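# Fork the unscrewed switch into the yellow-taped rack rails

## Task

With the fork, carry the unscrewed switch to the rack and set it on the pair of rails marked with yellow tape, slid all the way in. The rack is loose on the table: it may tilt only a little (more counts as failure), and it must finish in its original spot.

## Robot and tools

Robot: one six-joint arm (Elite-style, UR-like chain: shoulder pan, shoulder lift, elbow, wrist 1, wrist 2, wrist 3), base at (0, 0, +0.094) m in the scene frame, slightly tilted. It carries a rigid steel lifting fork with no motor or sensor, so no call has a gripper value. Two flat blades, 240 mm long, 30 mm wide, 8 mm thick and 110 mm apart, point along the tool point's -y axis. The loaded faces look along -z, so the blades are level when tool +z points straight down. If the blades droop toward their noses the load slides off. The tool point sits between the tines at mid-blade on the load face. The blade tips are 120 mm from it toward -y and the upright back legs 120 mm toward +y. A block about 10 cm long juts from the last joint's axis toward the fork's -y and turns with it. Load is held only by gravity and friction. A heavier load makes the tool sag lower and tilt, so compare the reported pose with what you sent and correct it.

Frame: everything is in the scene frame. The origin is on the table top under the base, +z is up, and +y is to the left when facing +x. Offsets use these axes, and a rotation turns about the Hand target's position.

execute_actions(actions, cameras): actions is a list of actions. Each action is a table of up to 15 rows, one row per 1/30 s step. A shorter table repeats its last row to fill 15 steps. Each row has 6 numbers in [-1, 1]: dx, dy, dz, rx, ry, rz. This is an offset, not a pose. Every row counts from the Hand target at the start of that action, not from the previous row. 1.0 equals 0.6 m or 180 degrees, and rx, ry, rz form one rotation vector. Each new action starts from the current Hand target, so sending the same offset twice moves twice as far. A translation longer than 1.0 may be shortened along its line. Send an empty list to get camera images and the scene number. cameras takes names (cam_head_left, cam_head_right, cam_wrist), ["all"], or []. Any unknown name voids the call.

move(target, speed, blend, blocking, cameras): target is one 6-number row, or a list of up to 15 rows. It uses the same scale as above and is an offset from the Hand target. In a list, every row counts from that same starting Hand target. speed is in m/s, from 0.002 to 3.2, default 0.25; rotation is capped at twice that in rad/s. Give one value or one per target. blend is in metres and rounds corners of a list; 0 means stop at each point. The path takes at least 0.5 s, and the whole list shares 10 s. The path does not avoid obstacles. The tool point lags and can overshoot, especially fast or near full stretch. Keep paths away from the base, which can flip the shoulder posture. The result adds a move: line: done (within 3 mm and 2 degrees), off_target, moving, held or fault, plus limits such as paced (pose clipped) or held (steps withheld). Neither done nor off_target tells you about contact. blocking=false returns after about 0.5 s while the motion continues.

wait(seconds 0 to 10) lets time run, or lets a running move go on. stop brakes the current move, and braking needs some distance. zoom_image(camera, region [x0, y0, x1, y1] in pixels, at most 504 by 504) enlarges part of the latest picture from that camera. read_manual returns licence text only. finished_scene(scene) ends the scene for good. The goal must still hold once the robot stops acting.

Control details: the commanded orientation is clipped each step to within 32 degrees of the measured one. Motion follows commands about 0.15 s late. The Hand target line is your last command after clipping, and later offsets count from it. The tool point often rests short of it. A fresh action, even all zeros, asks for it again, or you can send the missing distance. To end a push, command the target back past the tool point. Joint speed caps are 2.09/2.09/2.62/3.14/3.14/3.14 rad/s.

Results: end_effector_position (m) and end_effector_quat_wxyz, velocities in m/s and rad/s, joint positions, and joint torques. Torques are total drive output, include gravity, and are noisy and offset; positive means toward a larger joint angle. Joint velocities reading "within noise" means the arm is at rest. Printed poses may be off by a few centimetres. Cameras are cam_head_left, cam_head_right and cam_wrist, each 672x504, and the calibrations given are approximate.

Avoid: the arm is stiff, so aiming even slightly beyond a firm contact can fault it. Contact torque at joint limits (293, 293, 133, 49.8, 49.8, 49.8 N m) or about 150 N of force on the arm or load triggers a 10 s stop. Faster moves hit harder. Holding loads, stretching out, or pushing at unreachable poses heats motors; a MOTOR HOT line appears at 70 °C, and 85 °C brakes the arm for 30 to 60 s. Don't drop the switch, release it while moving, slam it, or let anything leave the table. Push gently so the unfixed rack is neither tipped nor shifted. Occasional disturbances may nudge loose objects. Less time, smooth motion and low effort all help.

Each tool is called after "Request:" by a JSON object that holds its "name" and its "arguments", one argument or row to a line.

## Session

Request:
{"name": "execute_actions", "arguments": {
  "actions": []
}}

Request:
{"name": "zoom_image", "arguments": {
  "camera": "cam_head_left",
  "region": [230, 70, 480, 280]
}}

Request:
{"name": "zoom_image", "arguments": {
  "camera": "cam_head_right",
  "region": [230, 70, 480, 280]
}}

Scene clock: 0.00 s.
end_effector_position=(+0.3721, -0.1179, +0.2683) end_effector_quat_wxyz=(-0.171, +0.978, -0.115, +0.012)
Joint positions: [1.982 -1.736 2.436 -1.964 -1.402 0.575]
Joint velocities: within noise
Joint torques (N m): no reading
Hand target: +0.3721, -0.1179, +0.2683; -0.171, +0.978, -0.115, +0.012
camera_calibration:
cam_wrist: T_world_to_cam=[[0.971635, -0.232132, -0.0451733, -0.367249], [-0.231942, -0.972683, 0.00947392, -0.159603], [-0.0461385, 0.00127239, -0.998934, 0.379723], [0, 0, 0, 1]] pos_world=[0.337333, -0.240977, 0.364241]

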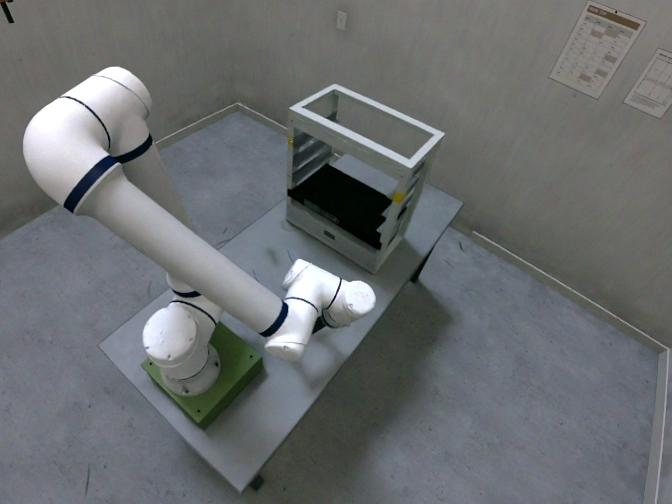

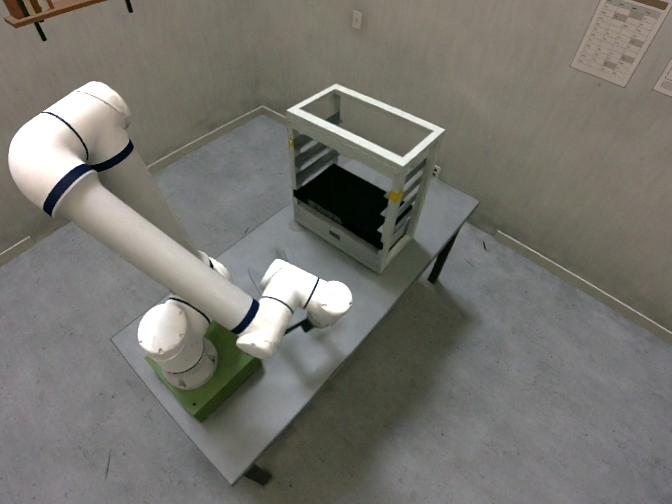

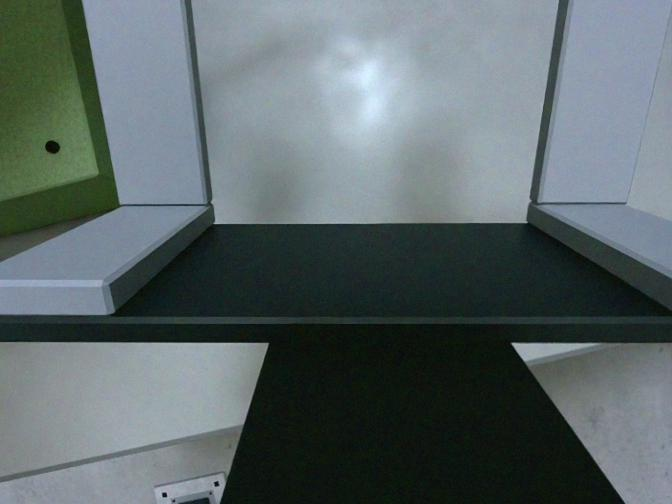

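Scaled by 2.016.

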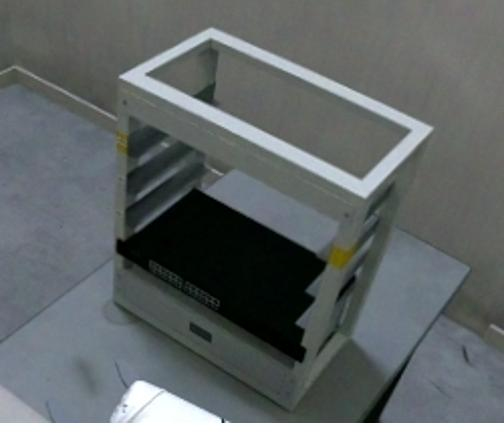

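Scaled by 2.016.

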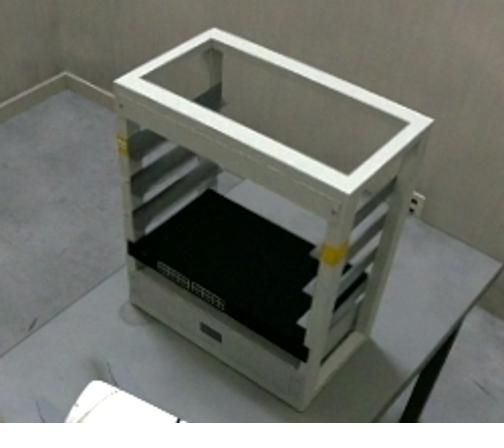

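Request:
{"name": "move", "arguments": {
  "target": [0.3633, 0.38, 0.37, 0.1582, -0.3458, -0.5136],
  "speed": 0.6,
  "cameras": ["all"]
}}

Scene clock: 36.17 s.
end_effector_position=(+0.4788, +0.0004, +0.3844) end_effector_quat_wxyz=(-0.310, +0.783, -0.431, +0.323)
Joint positions: [1.665 -2.632 2.826 -1.485 -0.684 0.925]
Joint torques (N m): [9.02 49.72 -96.41 -6.25 4.18 -1.95]
Hand target: +0.4788, +0.0004, +0.3844; -0.310, +0.783, -0.431, +0.323 (not the last commanded pose)
Off the commanded pose: 0.189 m, 57 deg.
move: held (a check stopped the path); limits=held
pose unreachable: on one or more control steps of this call, first in action 0 (counted from 0), an arm could not follow its commanded pose, so it was not sent that pose on those steps. It may still have moved: this result reports where it is.
cause: moving toward the commanded pose would bring two parts of the arm too close to each other (joints 3 (elbow) to 6 (wrist 3) lie between them).
camera_calibration:
cam_wrist: T_world_to_cam=[[0.433899, -0.875404, 0.213072, -0.279751], [-0.714824, -0.478444, -0.510017, 0.40992], [0.548414, 0.0689868, -0.833356, 0.152145], [0, 0, 0, 1]] pos_world=[0.330966, -0.0592668, 0.395465]

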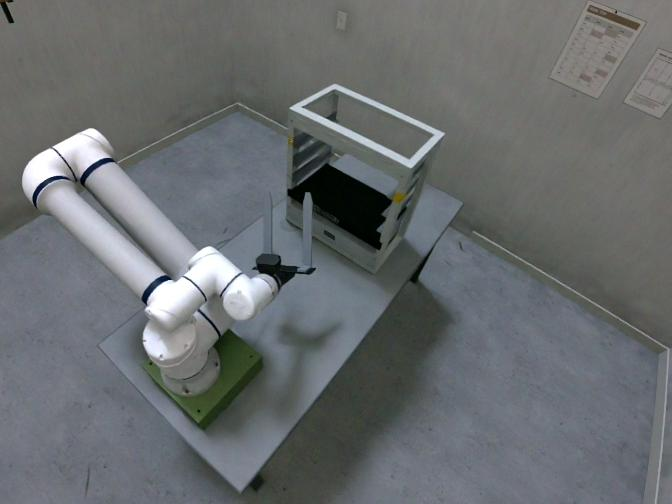

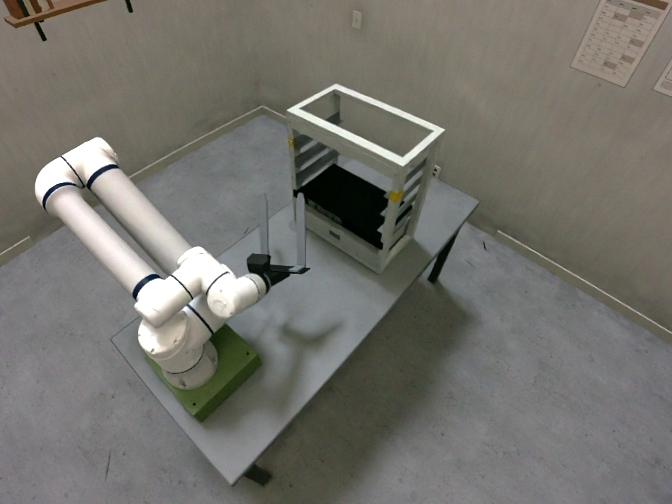

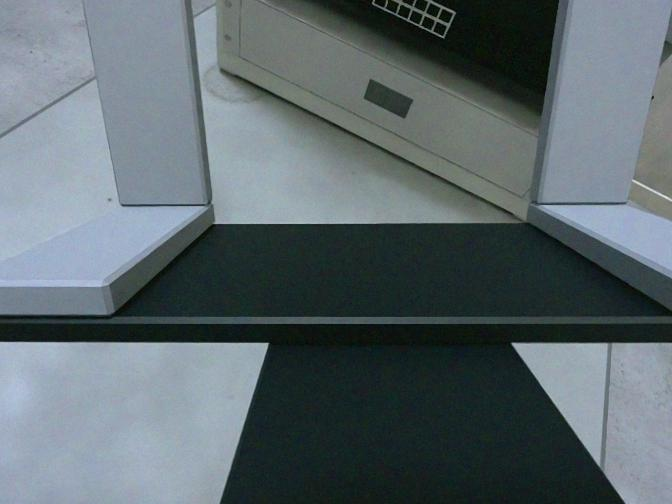

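Request:
{"name": "move", "arguments": {
  "target": [0.135, 0, 0.11, -0.0026, 0.299, -0.1493],
  "speed": 0.4,
  "cameras": ["cam_head_left", "cam_head_right"]
}}

Request:
{"name": "zoom_image", "arguments": {
  "camera": "cam_head_left",
  "region": [270, 70, 450, 280]
}}

Request:
{"name": "zoom_image", "arguments": {
  "camera": "cam_head_right",
  "region": [270, 70, 450, 280]
}}

Scene clock: 48.23 s.
end_effector_position=(+0.5598, +0.0004, +0.4504) end_effector_quat_wxyz=(+0.000, +0.728, -0.686, -0.001)
Joint positions: [2.721 -2.085 2.225 -1.695 -1.571 2.616]
Joint torques (N m): [9.03 4.71 -102.26 -5.36 -1.54 3.26]
Hand target: +0.5598, +0.0004, +0.4504; +0.000, +0.728, -0.686, -0.001
Off the commanded pose: 0.000 m, 0 deg.
move: done
Images, in order (width x height): cam_head_left 672x504, cam_head_right 672x504.

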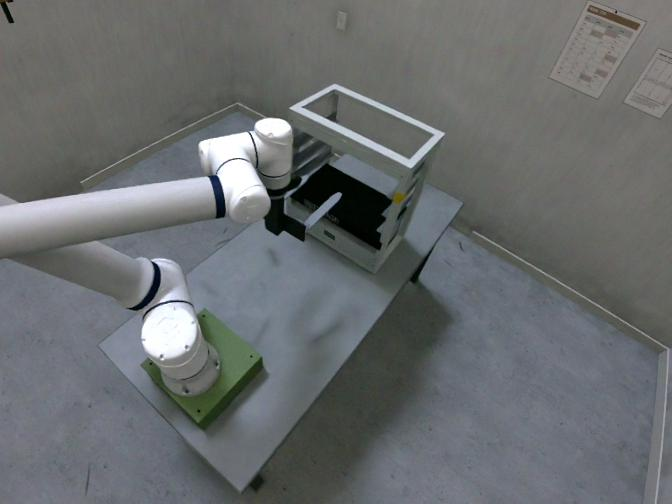

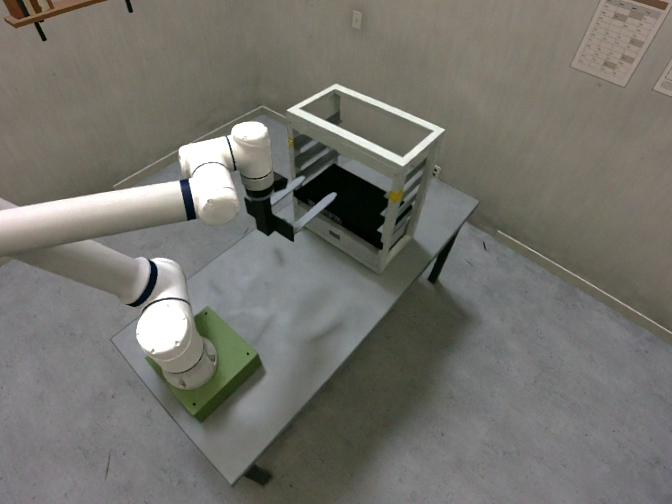

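Scaled by 2.400.

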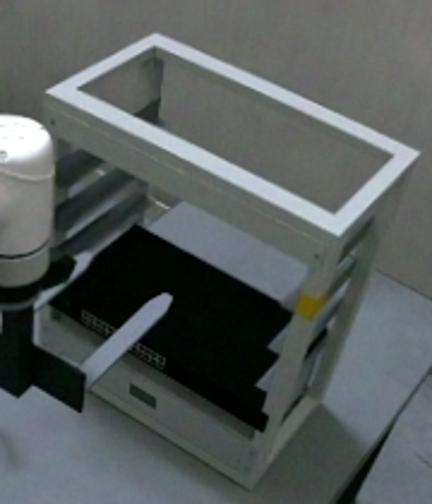

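Scaled by 2.400.

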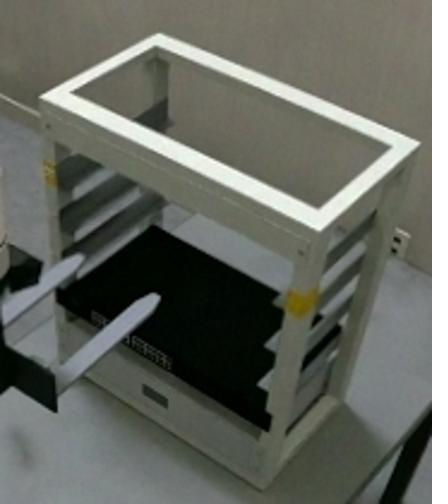

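Request:
{"name": "move", "arguments": {
  "target": [0.1667, 0, 0.25, 0.0227, -0.388, 0],
  "speed": 0.5,
  "cameras": ["cam_wrist"]
}}

Request:
{"name": "zoom_image", "arguments": {
  "camera": "cam_wrist",
  "region": [180, 0, 560, 225]
}}

Request:
{"name": "move", "arguments": {
  "target": [0.0333, 0, -0.3, -0.0032, 0.0554, 0],
  "speed": 0.4,
  "cameras": ["cam_wrist"]
}}

Request:
{"name": "zoom_image", "arguments": {
  "camera": "cam_wrist",
  "region": [180, 0, 560, 225]
}}

Scene clock: 57.57 s.
end_effector_position=(+0.6598, +0.0004, +0.6004) end_effector_quat_wxyz=(-0.417, +0.597, -0.562, +0.393)
Joint positions: [2.57 -1.79 2.657 -3.553 -0.943 2.869]
Joint torques (N m): [8.86 -7.72 -51.23 -11.32 -0.08 3.41]
Hand target: +0.6599, +0.0004, +0.6004; -0.417, +0.597, -0.562, +0.393
Off the commanded pose: 0.000 m, 0 deg.
move: done
camera_calibration:
cam_wrist: T_world_to_cam=[[0.0794069, -0.996616, -0.021255, -0.0297249], [-0.647344, -0.0353401, -0.761378, 0.755644], [0.75805, 0.074218, -0.64796, -0.0168008], [0, 0, 0, 1]] pos_world=[0.504258, -0.00167283, 0.563813]
Images, in order (width x height): cam_wrist 672x504.

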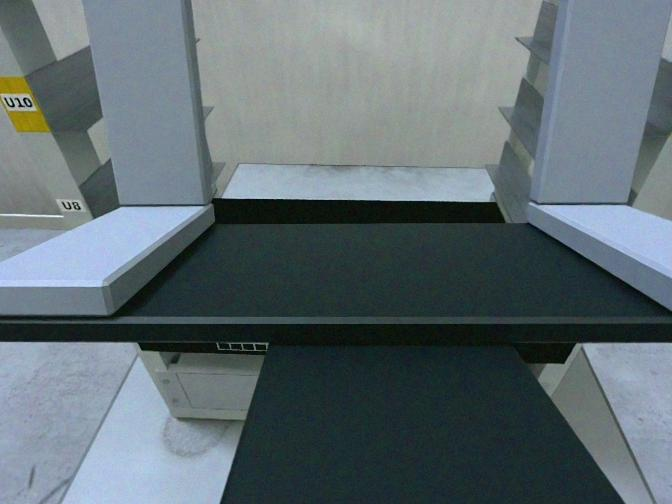

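Scaled by 1.326.

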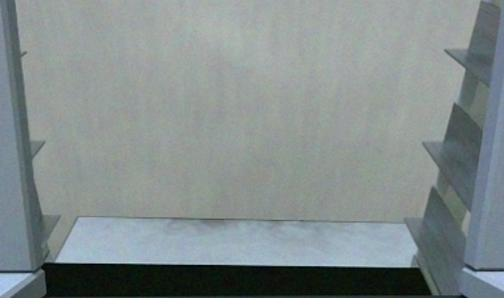

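Scene clock: 58.93 s.
end_effector_position=(+0.6798, +0.0004, +0.4205) end_effector_quat_wxyz=(-0.363, +0.631, -0.594, +0.342)
Joint positions: [2.604 -1.413 2.736 -3.822 -1.026 2.78]
Joint torques (N m): [9.39 -26.35 -45.85 -12.4 0.35 3.53]
Hand target: +0.6798, +0.0004, +0.4204; -0.363, +0.631, -0.594, +0.342
Off the commanded pose: 0.000 m, 0 deg.
move: done
camera_calibration:
cam_wrist: T_world_to_cam=[[0.0753667, -0.99685, -0.0246944, -0.0309018], [-0.769244, -0.0423649, -0.637549, 0.662348], [0.634495, 0.067046, -0.770014, -0.0132319], [0, 0, 0, 1]] pos_world=[0.520232, -0.00185698, 0.411328]
Images, in order (width x height): cam_wrist 672x504.

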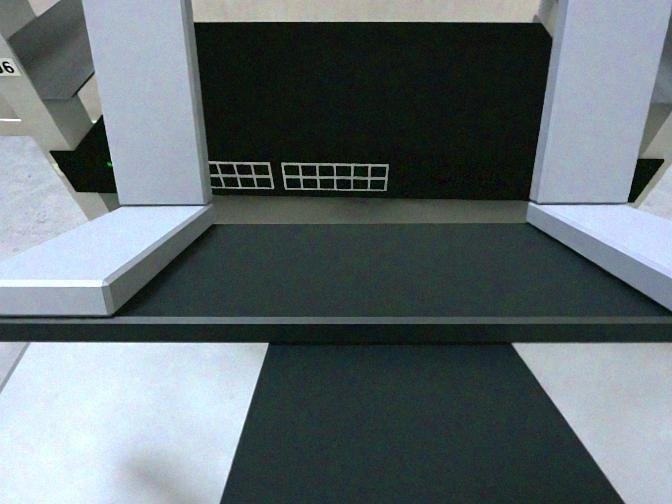

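Scaled by 1.326.

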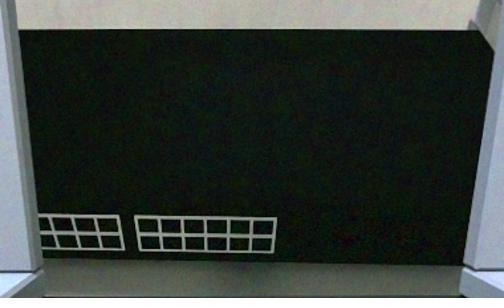

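Request:
{"name": "move", "arguments": {
  "target": [0, 0.3333, 0, 0, 0, 0],
  "speed": 0.5,
  "cameras": ["cam_wrist"]
}}

Request:
{"name": "zoom_image", "arguments": {
  "camera": "cam_wrist",
  "region": [180, 0, 560, 225]
}}

Request:
{"name": "move", "arguments": {
  "target": [0, -0.6333, 0, 0, 0, 0],
  "speed": 0.6,
  "cameras": ["cam_wrist"]
}}

Request:
{"name": "zoom_image", "arguments": {
  "camera": "cam_wrist",
  "region": [180, 0, 560, 225]
}}

Scene clock: 90.17 s.
end_effector_position=(+0.6798, +0.2003, +0.4204) end_effector_quat_wxyz=(-0.363, +0.631, -0.594, +0.342)
Joint positions: [3.191 -1.339 2.639 -3.903 -1.519 3.119]
Joint torques (N m): [9.39 -36.88 -48.75 -8.55 -2.28 3.34]
Hand target: +0.6798, +0.2004, +0.4204; -0.363, +0.631, -0.594, +0.342
Off the commanded pose: 0.000 m, 0 deg.
move: done
camera_calibration:
cam_wrist: T_world_to_cam=[[0.0755069, -0.996839, -0.024706, 0.168298], [-0.769235, -0.0424653, -0.637554, 0.670834], [0.634489, 0.0671445, -0.77001, -0.0266531], [0, 0, 0, 1]] pos_world=[0.520232, 0.198043, 0.411328]
Images, in order (width x height): cam_wrist 672x504.

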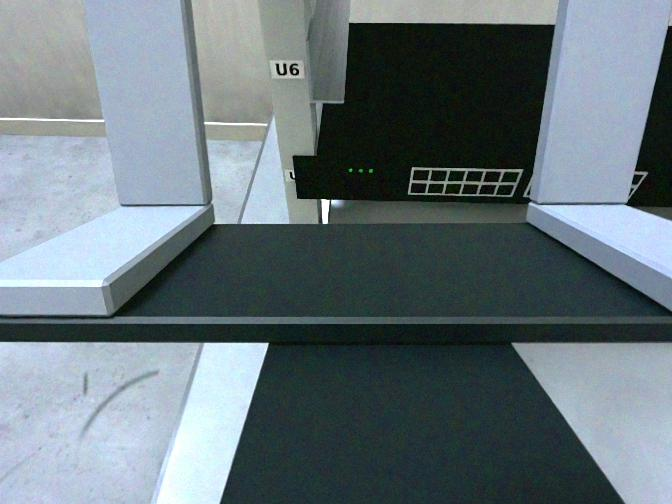

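Scaled by 1.326.

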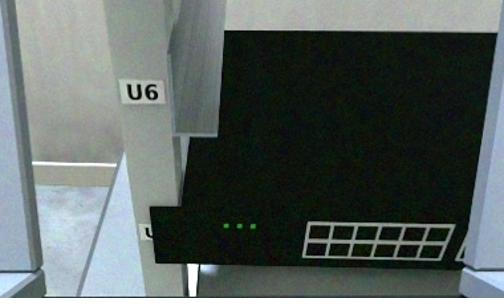

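Scene clock: 91.93 s.
end_effector_position=(+0.6798, -0.1796, +0.4204) end_effector_quat_wxyz=(-0.363, +0.630, -0.594, +0.342)
Joint positions: [2.22 -1.427 2.66 -3.515 -0.743 2.443]
Joint torques (N m): [-20.51 -55.47 -50.55 -6.26 6.17 -2.5]
Hand target: +0.6798, -0.1796, +0.4204; -0.363, +0.631, -0.594, +0.342
Off the commanded pose: 0.000 m, 0 deg.
move: done
camera_calibration:
cam_wrist: T_world_to_cam=[[0.0752307, -0.996861, -0.0246722, -0.210278], [-0.769163, -0.0422651, -0.637653, 0.654677], [0.634609, 0.0669481, -0.769929, -0.0013524], [0, 0, 0, 1]] pos_world=[0.520231, -0.181857, 0.411228]
Images, in order (width x height): cam_wrist 672x504.

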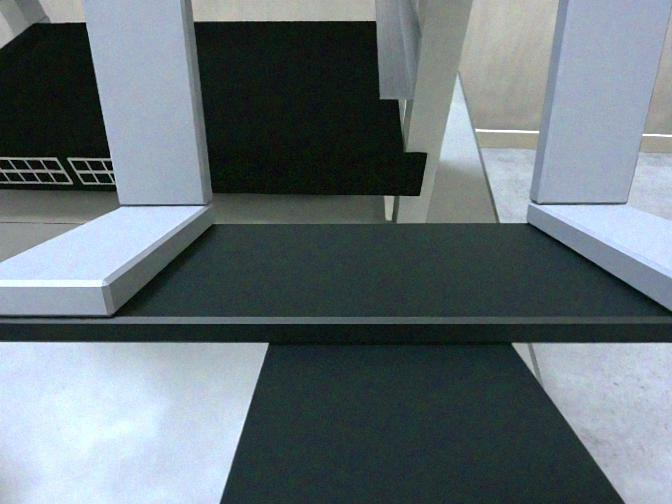

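Scaled by 1.326.

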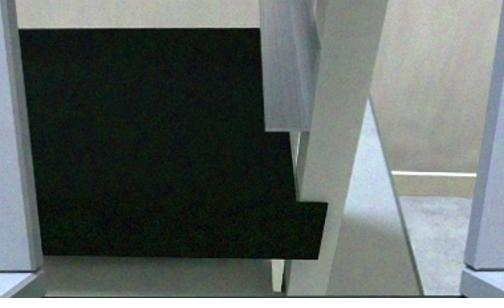

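Request:
{"name": "move", "arguments": {
  "target": [
    [-0.0667, 0.1667, -0.1, -0.0064, 0.1662, -0.0062],
    [-0.105, 0.3175, -0.4367, -0.0128, 0.3324, -0.0124]
  ],
  "speed": 0.4,
  "blend": [0.03, 0],
  "cameras": ["all"]
}}

Request:
{"name": "zoom_image", "arguments": {
  "camera": "cam_head_left",
  "region": [250, 130, 430, 290]
}}

Request:
{"name": "zoom_image", "arguments": {
  "camera": "cam_head_right",
  "region": [250, 130, 430, 290]
}}

Scene clock: 139.47 s.
end_effector_position=(+0.6168, +0.0108, +0.1585) end_effector_quat_wxyz=(+0.000, +0.713, -0.701, +0.000)
Joint positions: [2.816 -1.619 2.531 -2.469 -1.57 2.753]
Joint torques (N m): [9.26 -22.9 -72.18 -5.28 -1.7 3.33]
Hand target: +0.6168, +0.0109, +0.1584; +0.000, +0.713, -0.701, +0.000
Off the commanded pose: 0.000 m, 0 deg.
move: done
camera_calibration:
cam_wrist: T_world_to_cam=[[0.00347155, -0.999661, -0.0257989, 0.0222758], [-0.938164, -0.0121868, 0.345978, 0.395345], [-0.346175, 0.0230025, -0.937888, 0.456322], [0, 0, 0, 1]] pos_world=[0.528788, 0.0165897, 0.291773]

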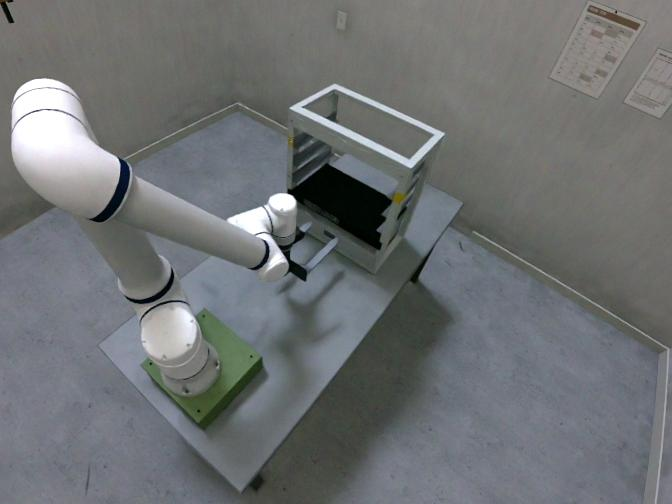

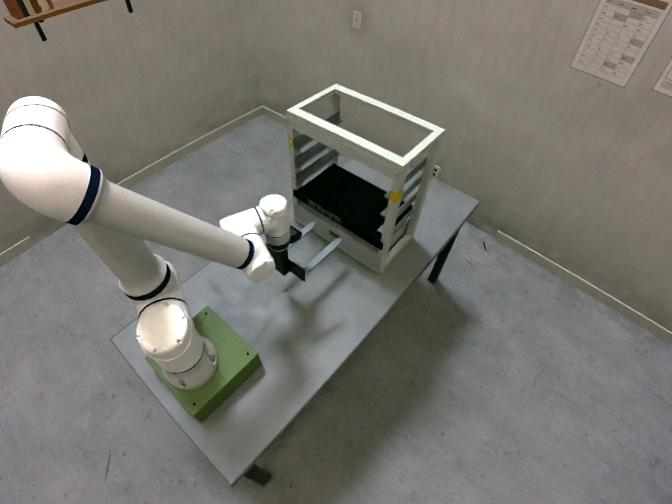

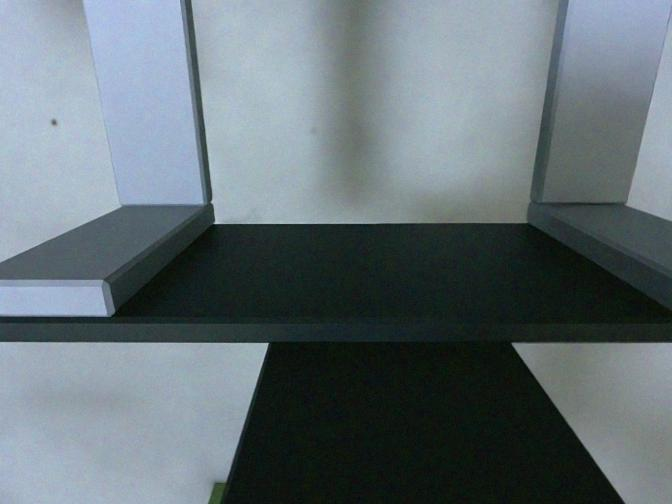

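Scaled by 2.800.

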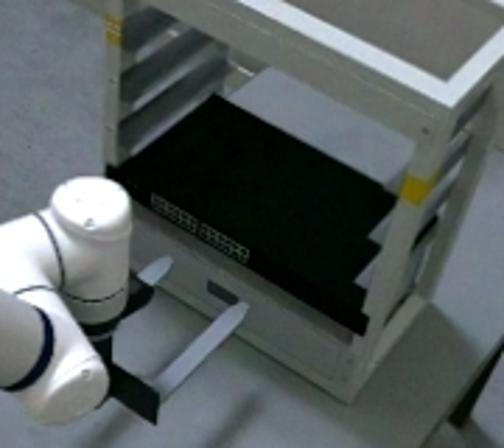

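Scaled by 2.800.

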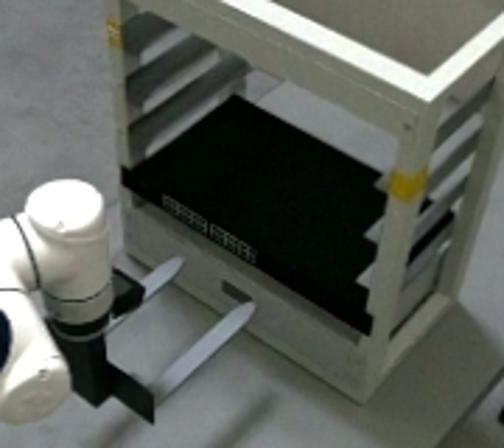

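Request:
{"name": "move", "arguments": {
  "target": [0.4337, 0.0079, 0, 0, 0, 0.0022],
  "speed": 0.2,
  "cameras": ["all"]
}}

Request:
{"name": "zoom_image", "arguments": {
  "camera": "cam_wrist",
  "region": [0, 100, 336, 260]
}}

Request:
{"name": "zoom_image", "arguments": {
  "camera": "cam_wrist",
  "region": [336, 100, 672, 260]
}}

Request:
{"name": "zoom_image", "arguments": {
  "camera": "cam_head_right",
  "region": [250, 80, 450, 290]
}}

Scene clock: 163.40 s.
end_effector_position=(+0.8769, +0.0156, +0.1584) end_effector_quat_wxyz=(+0.000, +0.715, -0.699, +0.000)
Joint positions: [2.957 -1.229 2.056 -2.384 -1.568 2.887]
Joint torques (N m): [8.34 -70.1 -77.09 -5.72 -2 3.4]
Hand target: +0.8771, +0.0156, +0.1584; +0.000, +0.715, -0.699, +0.000
Off the commanded pose: 0.000 m, 0 deg.
move: done
camera_calibration:
cam_wrist: T_world_to_cam=[[0.0103554, -0.999613, -0.0258206, 0.0201526], [-0.937933, -0.0186619, 0.346313, 0.639226], [-0.346661, 0.0206318, -0.937764, 0.546539], [0, 0, 0, 1]] pos_world=[0.788806, 0.0207979, 0.291672]

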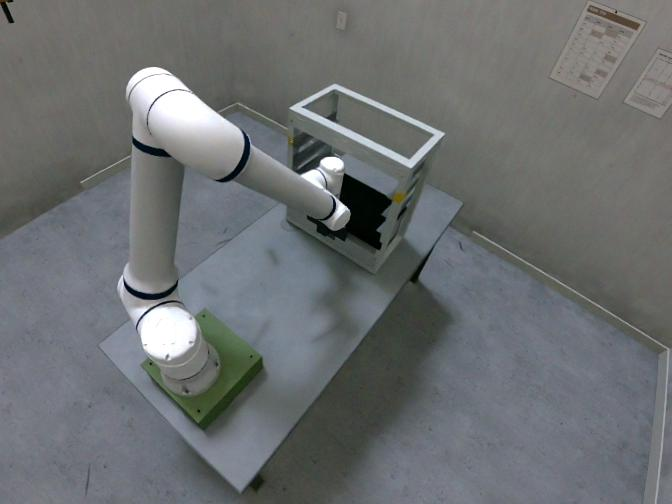

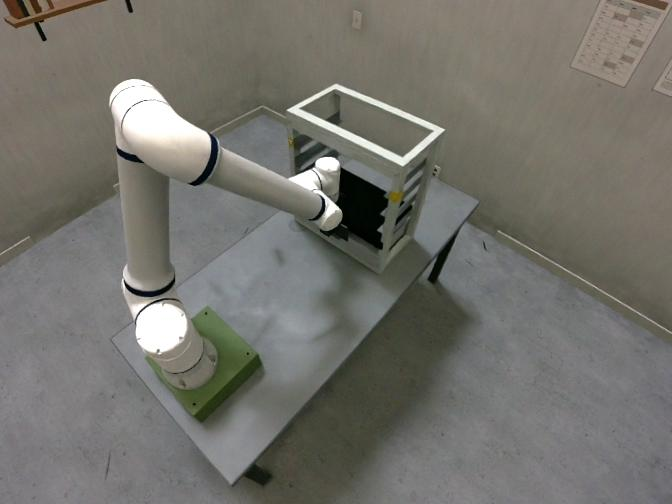

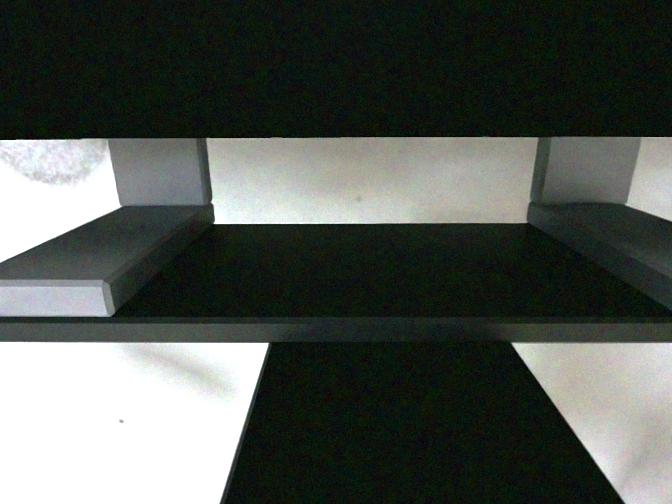

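Scaled by 1.500.

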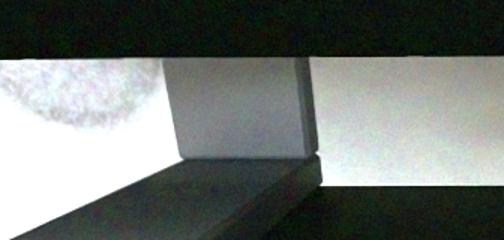

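Scaled by 1.500.

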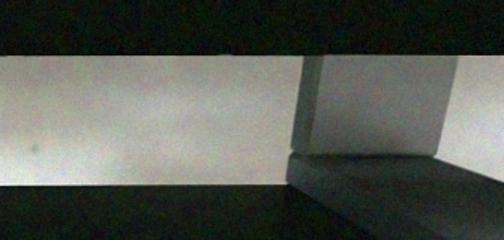

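Scaled by 2.400.

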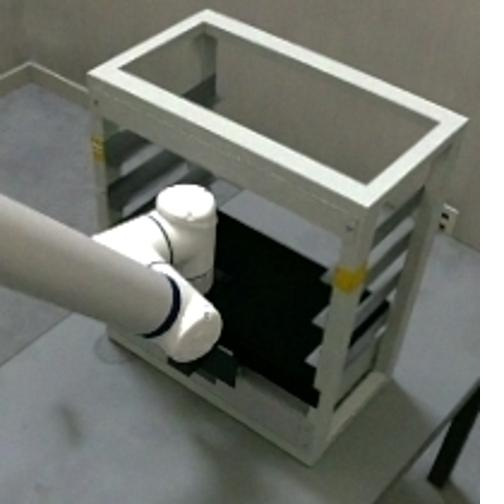

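Request:
{"name": "move", "arguments": {
  "target": [0, 0, 0.02, 0, 0, 0],
  "speed": 0.04
}}

Request:
{"name": "move", "arguments": {
  "target": [0, 0, 0.0167, 0, 0, 0],
  "speed": 0.03,
  "cameras": ["cam_wrist", "cam_head_right"]
}}

Request:
{"name": "zoom_image", "arguments": {
  "camera": "cam_head_right",
  "region": [250, 80, 450, 290]
}}

Scene clock: 175.73 s.
end_effector_position=(+0.8771, +0.0157, +0.1702) end_effector_quat_wxyz=(+0.000, +0.715, -0.699, +0.000) end_effector_velocity=(-0.001, +0.000, +0.000) end_effector_angular_velocity=(+0.001, +0.003, +0.000)
Joint positions: [2.957 -1.245 2.049 -2.362 -1.568 2.887]
Joint velocities: [0 -0.001 -0.001 0.005 0 0]
Joint torques (N m): [-6.8 -98.44 -78.77 -4.98 -1.44 -0.06]
Hand target: +0.8771, +0.0156, +0.1704; +0.000, +0.715, -0.699, +0.000
Off the commanded pose: 0.000 m, 0 deg.
move: done

Scene clock: 176.53 s.
end_effector_position=(+0.8771, +0.0156, +0.1802) end_effector_quat_wxyz=(+0.000, +0.715, -0.699, +0.000) end_effector_velocity=(-0.001, +0.000, +0.000) end_effector_angular_velocity=(+0.001, +0.004, +0.000)
Joint positions: [2.957 -1.258 2.043 -2.343 -1.568 2.887]
Joint velocities: [0 -0.001 0 0.006 0 0]
Joint torques (N m): [-16.52 -134.66 -114.52 -17.71 2.8 -1.87]
Hand target: +0.8771, +0.0156, +0.1804; +0.000, +0.715, -0.699, +0.000
Off the commanded pose: 0.000 m, 0 deg.
move: done
camera_calibration:
cam_wrist: T_world_to_cam=[[0.0103891, -0.999615, -0.0257264, 0.0206576], [-0.937933, -0.0186609, 0.346314, 0.631863], [-0.346661, 0.0205318, -0.937766, 0.567055], [0, 0, 0, 1]] pos_world=[0.789006, 0.0207981, 0.313473]
Images, in order (width x height): cam_head_right 672x504, cam_wrist 672x504.

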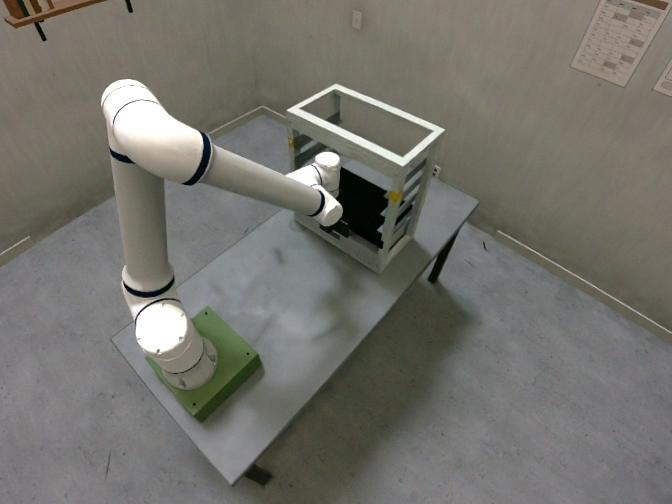

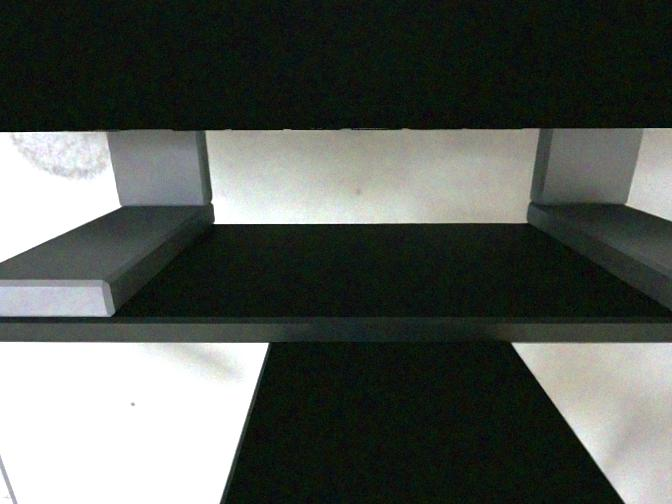

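Scaled by 2.400.

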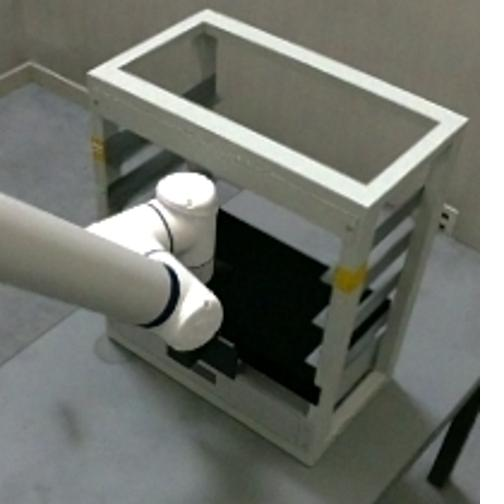

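Request:
{"name": "move", "arguments": {
  "target": [
    [-0.533, -0.0116, 0, 0, 0, 0],
    [-0.533, -0.0116, 0.4493, 0, 0, 0]
  ],
  "speed": [0.2, 0.2],
  "blend": [0.015, 0],
  "cameras": ["all"]
}}

Request:
{"name": "zoom_image", "arguments": {
  "camera": "cam_head_left",
  "region": [240, 80, 450, 290]
}}

Request:
{"name": "zoom_image", "arguments": {
  "camera": "cam_head_right",
  "region": [240, 80, 450, 290]
}}

Scene clock: 193.30 s.
end_effector_position=(+0.5573, +0.0087, +0.4498) end_effector_quat_wxyz=(+0.000, +0.715, -0.699, +0.000)
Joint positions: [2.75 -2.093 2.23 -1.694 -1.571 2.681]
Joint torques (N m): [-22.7 -46.26 -142.7 -17.01 1.19 -2.41]
Hand target: +0.5573, +0.0087, +0.4500; +0.000, +0.715, -0.699, +0.000
Off the commanded pose: 0.000 m, 0 deg.
move: done
camera_calibration:
cam_wrist: T_world_to_cam=[[0.0103554, -0.999613, -0.0258206, 0.023989], [-0.937933, -0.0186619, 0.346313, 0.238416], [-0.346661, 0.0206318, -0.937764, 0.709155], [0, 0, 0, 1]] pos_world=[0.469206, 0.0137979, 0.583072]

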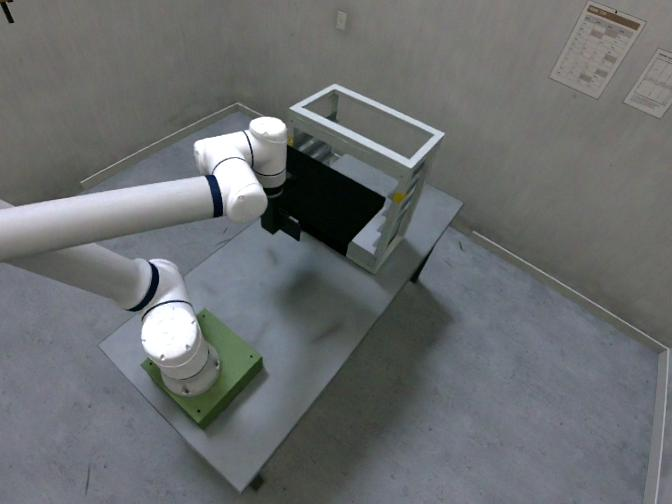

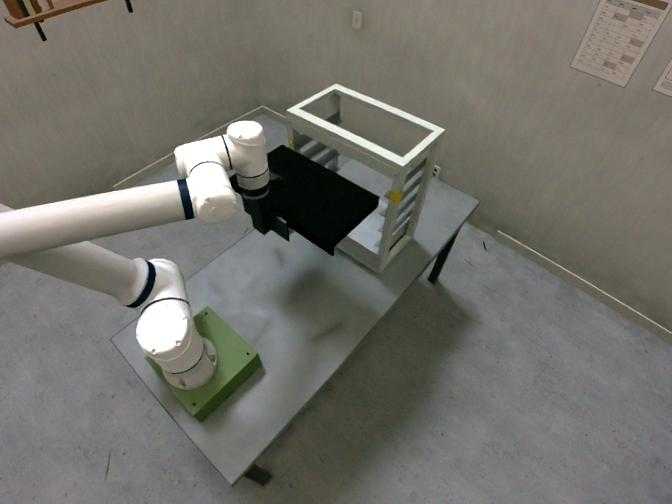

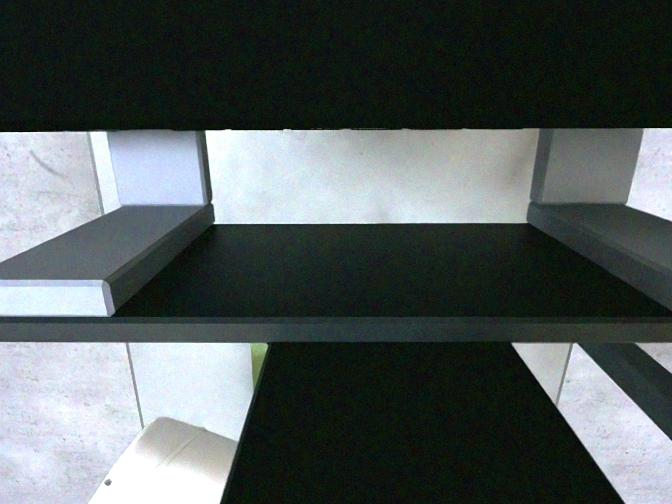

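Scaled by 2.400.

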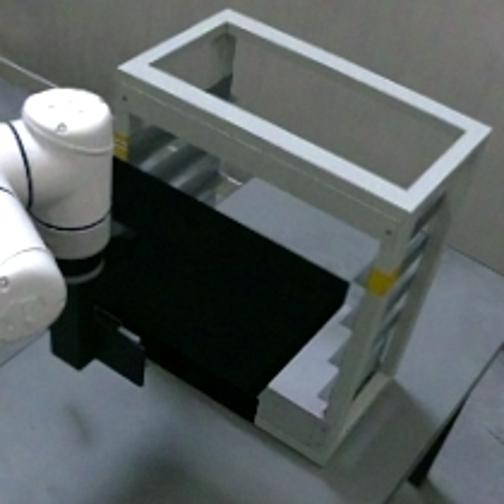

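Scaled by 2.400.

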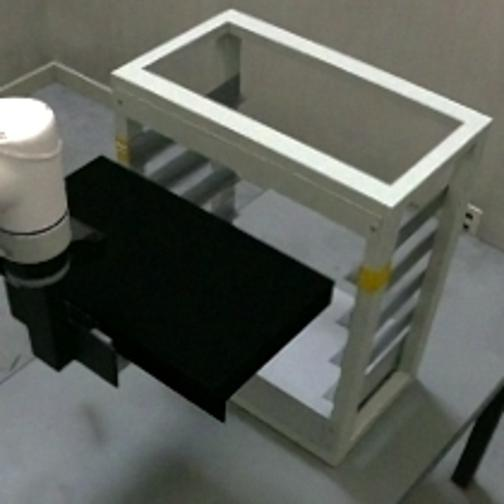

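Request:
{"name": "move", "arguments": {
  "target": [0.1333, 0.0029, 0, 0, 0, 0],
  "speed": 0.12,
  "cameras": ["all"]
}}

Request:
{"name": "zoom_image", "arguments": {
  "camera": "cam_head_left",
  "region": [330, 130, 430, 230]
}}

Request:
{"name": "zoom_image", "arguments": {
  "camera": "cam_head_right",
  "region": [270, 100, 430, 240]
}}

Scene clock: 204.50 s.
end_effector_position=(+0.6371, +0.0104, +0.4500) end_effector_quat_wxyz=(+0.000, +0.715, -0.699, +0.000)
Joint positions: [2.828 -1.923 2.14 -1.774 -1.57 2.758]
Joint torques (N m): [9.66 -37.88 -142.61 -21.91 0.8 3.59]
Hand target: +0.6372, +0.0104, +0.4500; +0.000, +0.715, -0.699, +0.000
Off the commanded pose: 0.000 m, 0 deg.
move: done
camera_calibration:
cam_wrist: T_world_to_cam=[[0.0103554, -0.999613, -0.0258206, 0.0249671], [-0.937933, -0.0186619, 0.346313, 0.313228], [-0.346661, 0.0206318, -0.937764, 0.736969], [0, 0, 0, 1]] pos_world=[0.549006, 0.0155979, 0.583272]

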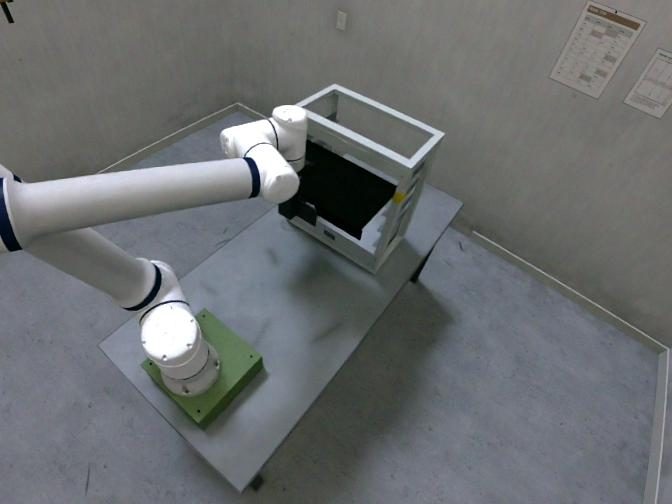

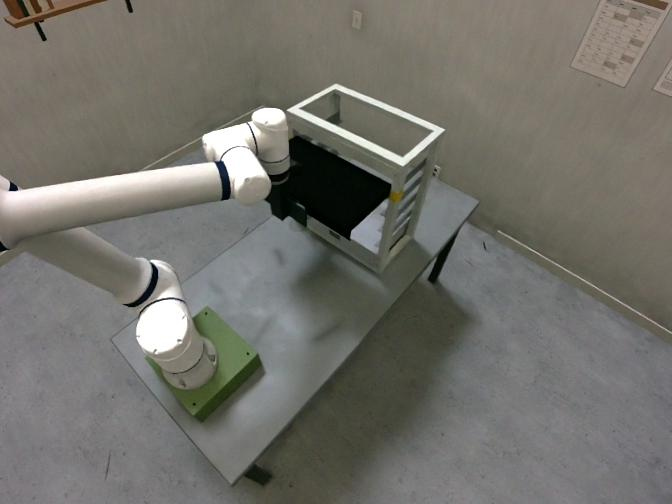

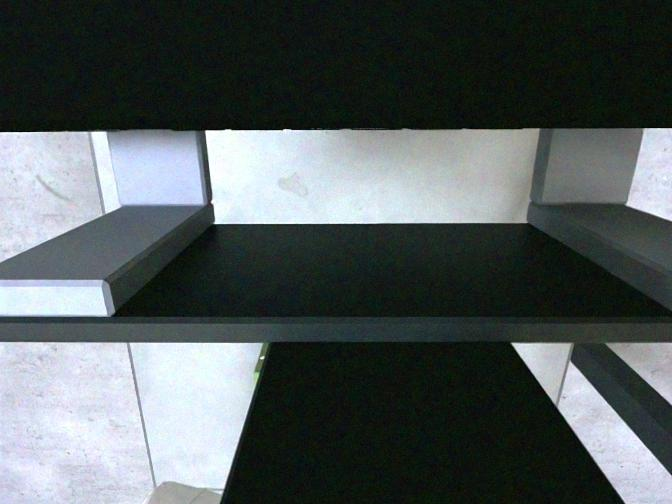

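Scaled by 5.040.

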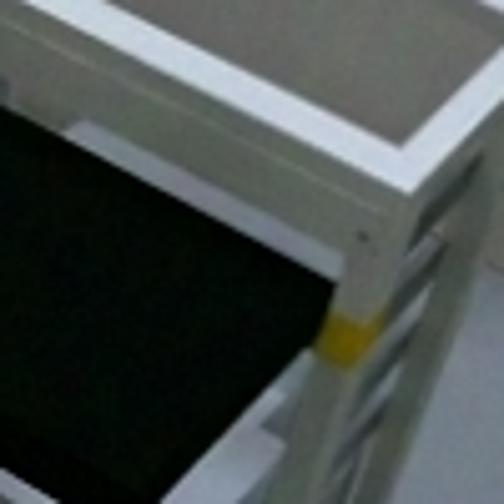

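Scaled by 3.150.

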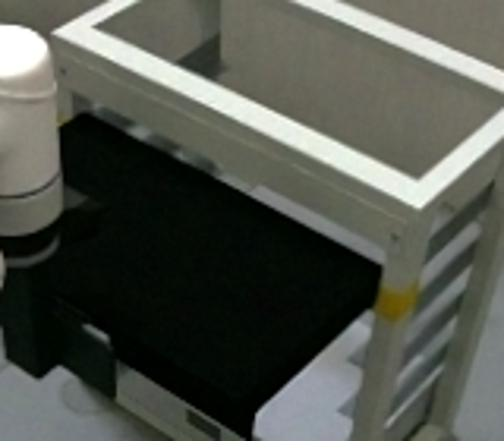

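Request:
{"name": "move", "arguments": {
  "target": [0.2949, 0.0064, 0, 0, 0, 0],
  "speed": 0.15,
  "cameras": ["all"]
}}

Request:
{"name": "zoom_image", "arguments": {
  "camera": "cam_head_left",
  "region": [260, 70, 450, 290]
}}

Request:
{"name": "zoom_image", "arguments": {
  "camera": "cam_head_right",
  "region": [260, 70, 450, 290]
}}

Scene clock: 213.90 s.
end_effector_position=(+0.8140, +0.0142, +0.4500) end_effector_quat_wxyz=(+0.000, +0.715, -0.699, +0.000)
Joint positions: [2.931 -1.596 1.886 -1.847 -1.568 2.861]
Joint torques (N m): [9.48 -78.68 -141.18 -21.87 0.02 3.4]
Hand target: +0.8142, +0.0142, +0.4500; +0.000, +0.715, -0.699, +0.000
Off the commanded pose: 0.000 m, 0 deg.
move: done
camera_calibration:
cam_wrist: T_world_to_cam=[[0.0103554, -0.999613, -0.0258206, 0.0269338], [-0.937933, -0.0186619, 0.346313, 0.479219], [-0.346661, 0.0206318, -0.937764, 0.798214], [0, 0, 0, 1]] pos_world=[0.725906, 0.0193979, 0.583272]

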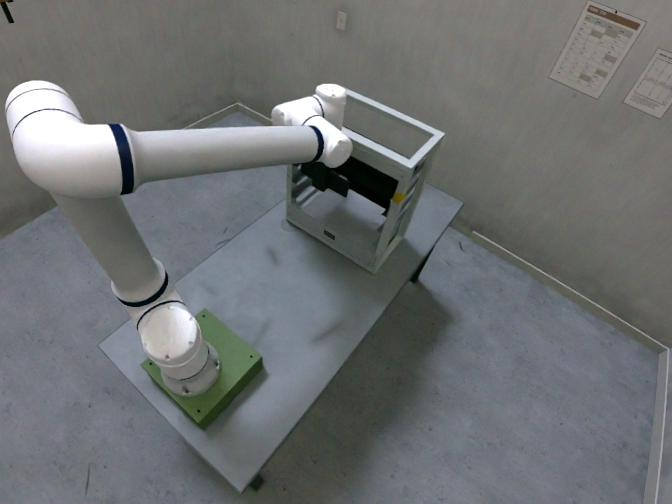

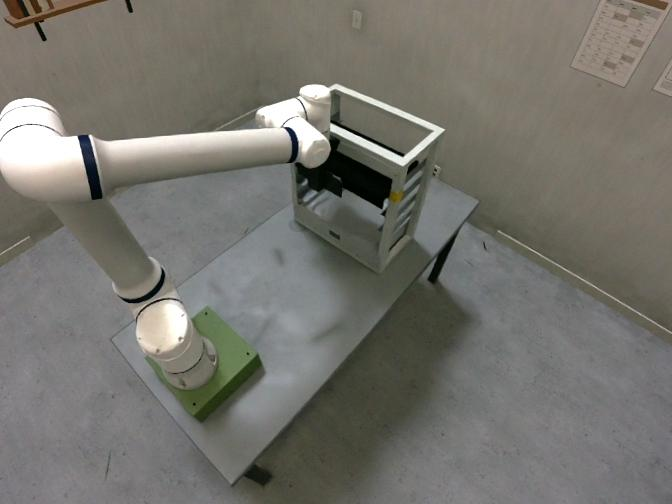

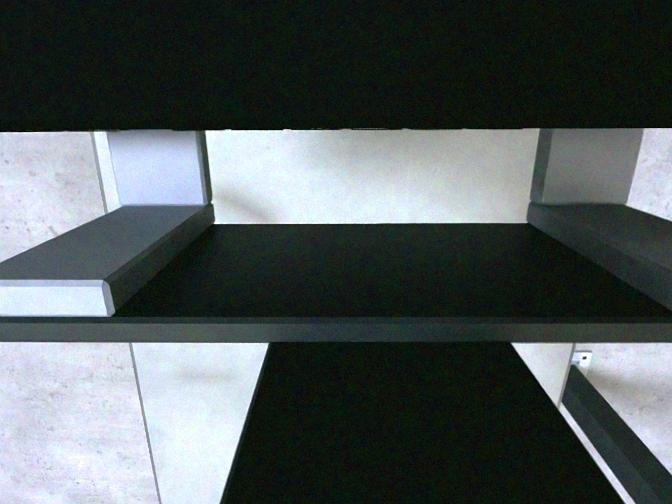

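Scaled by 2.291.

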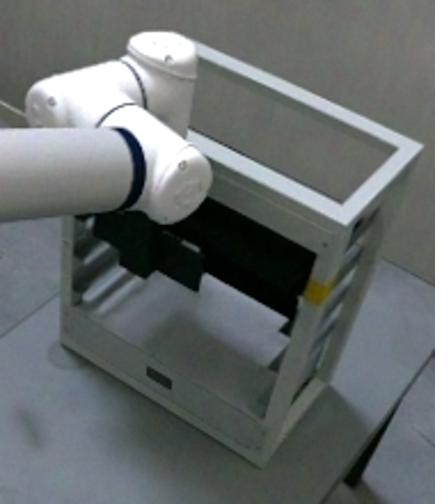

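Scaled by 2.291.

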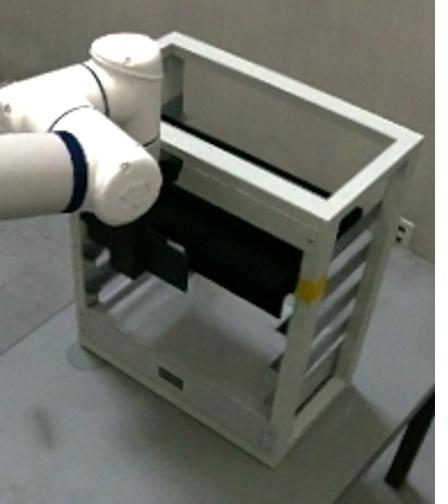

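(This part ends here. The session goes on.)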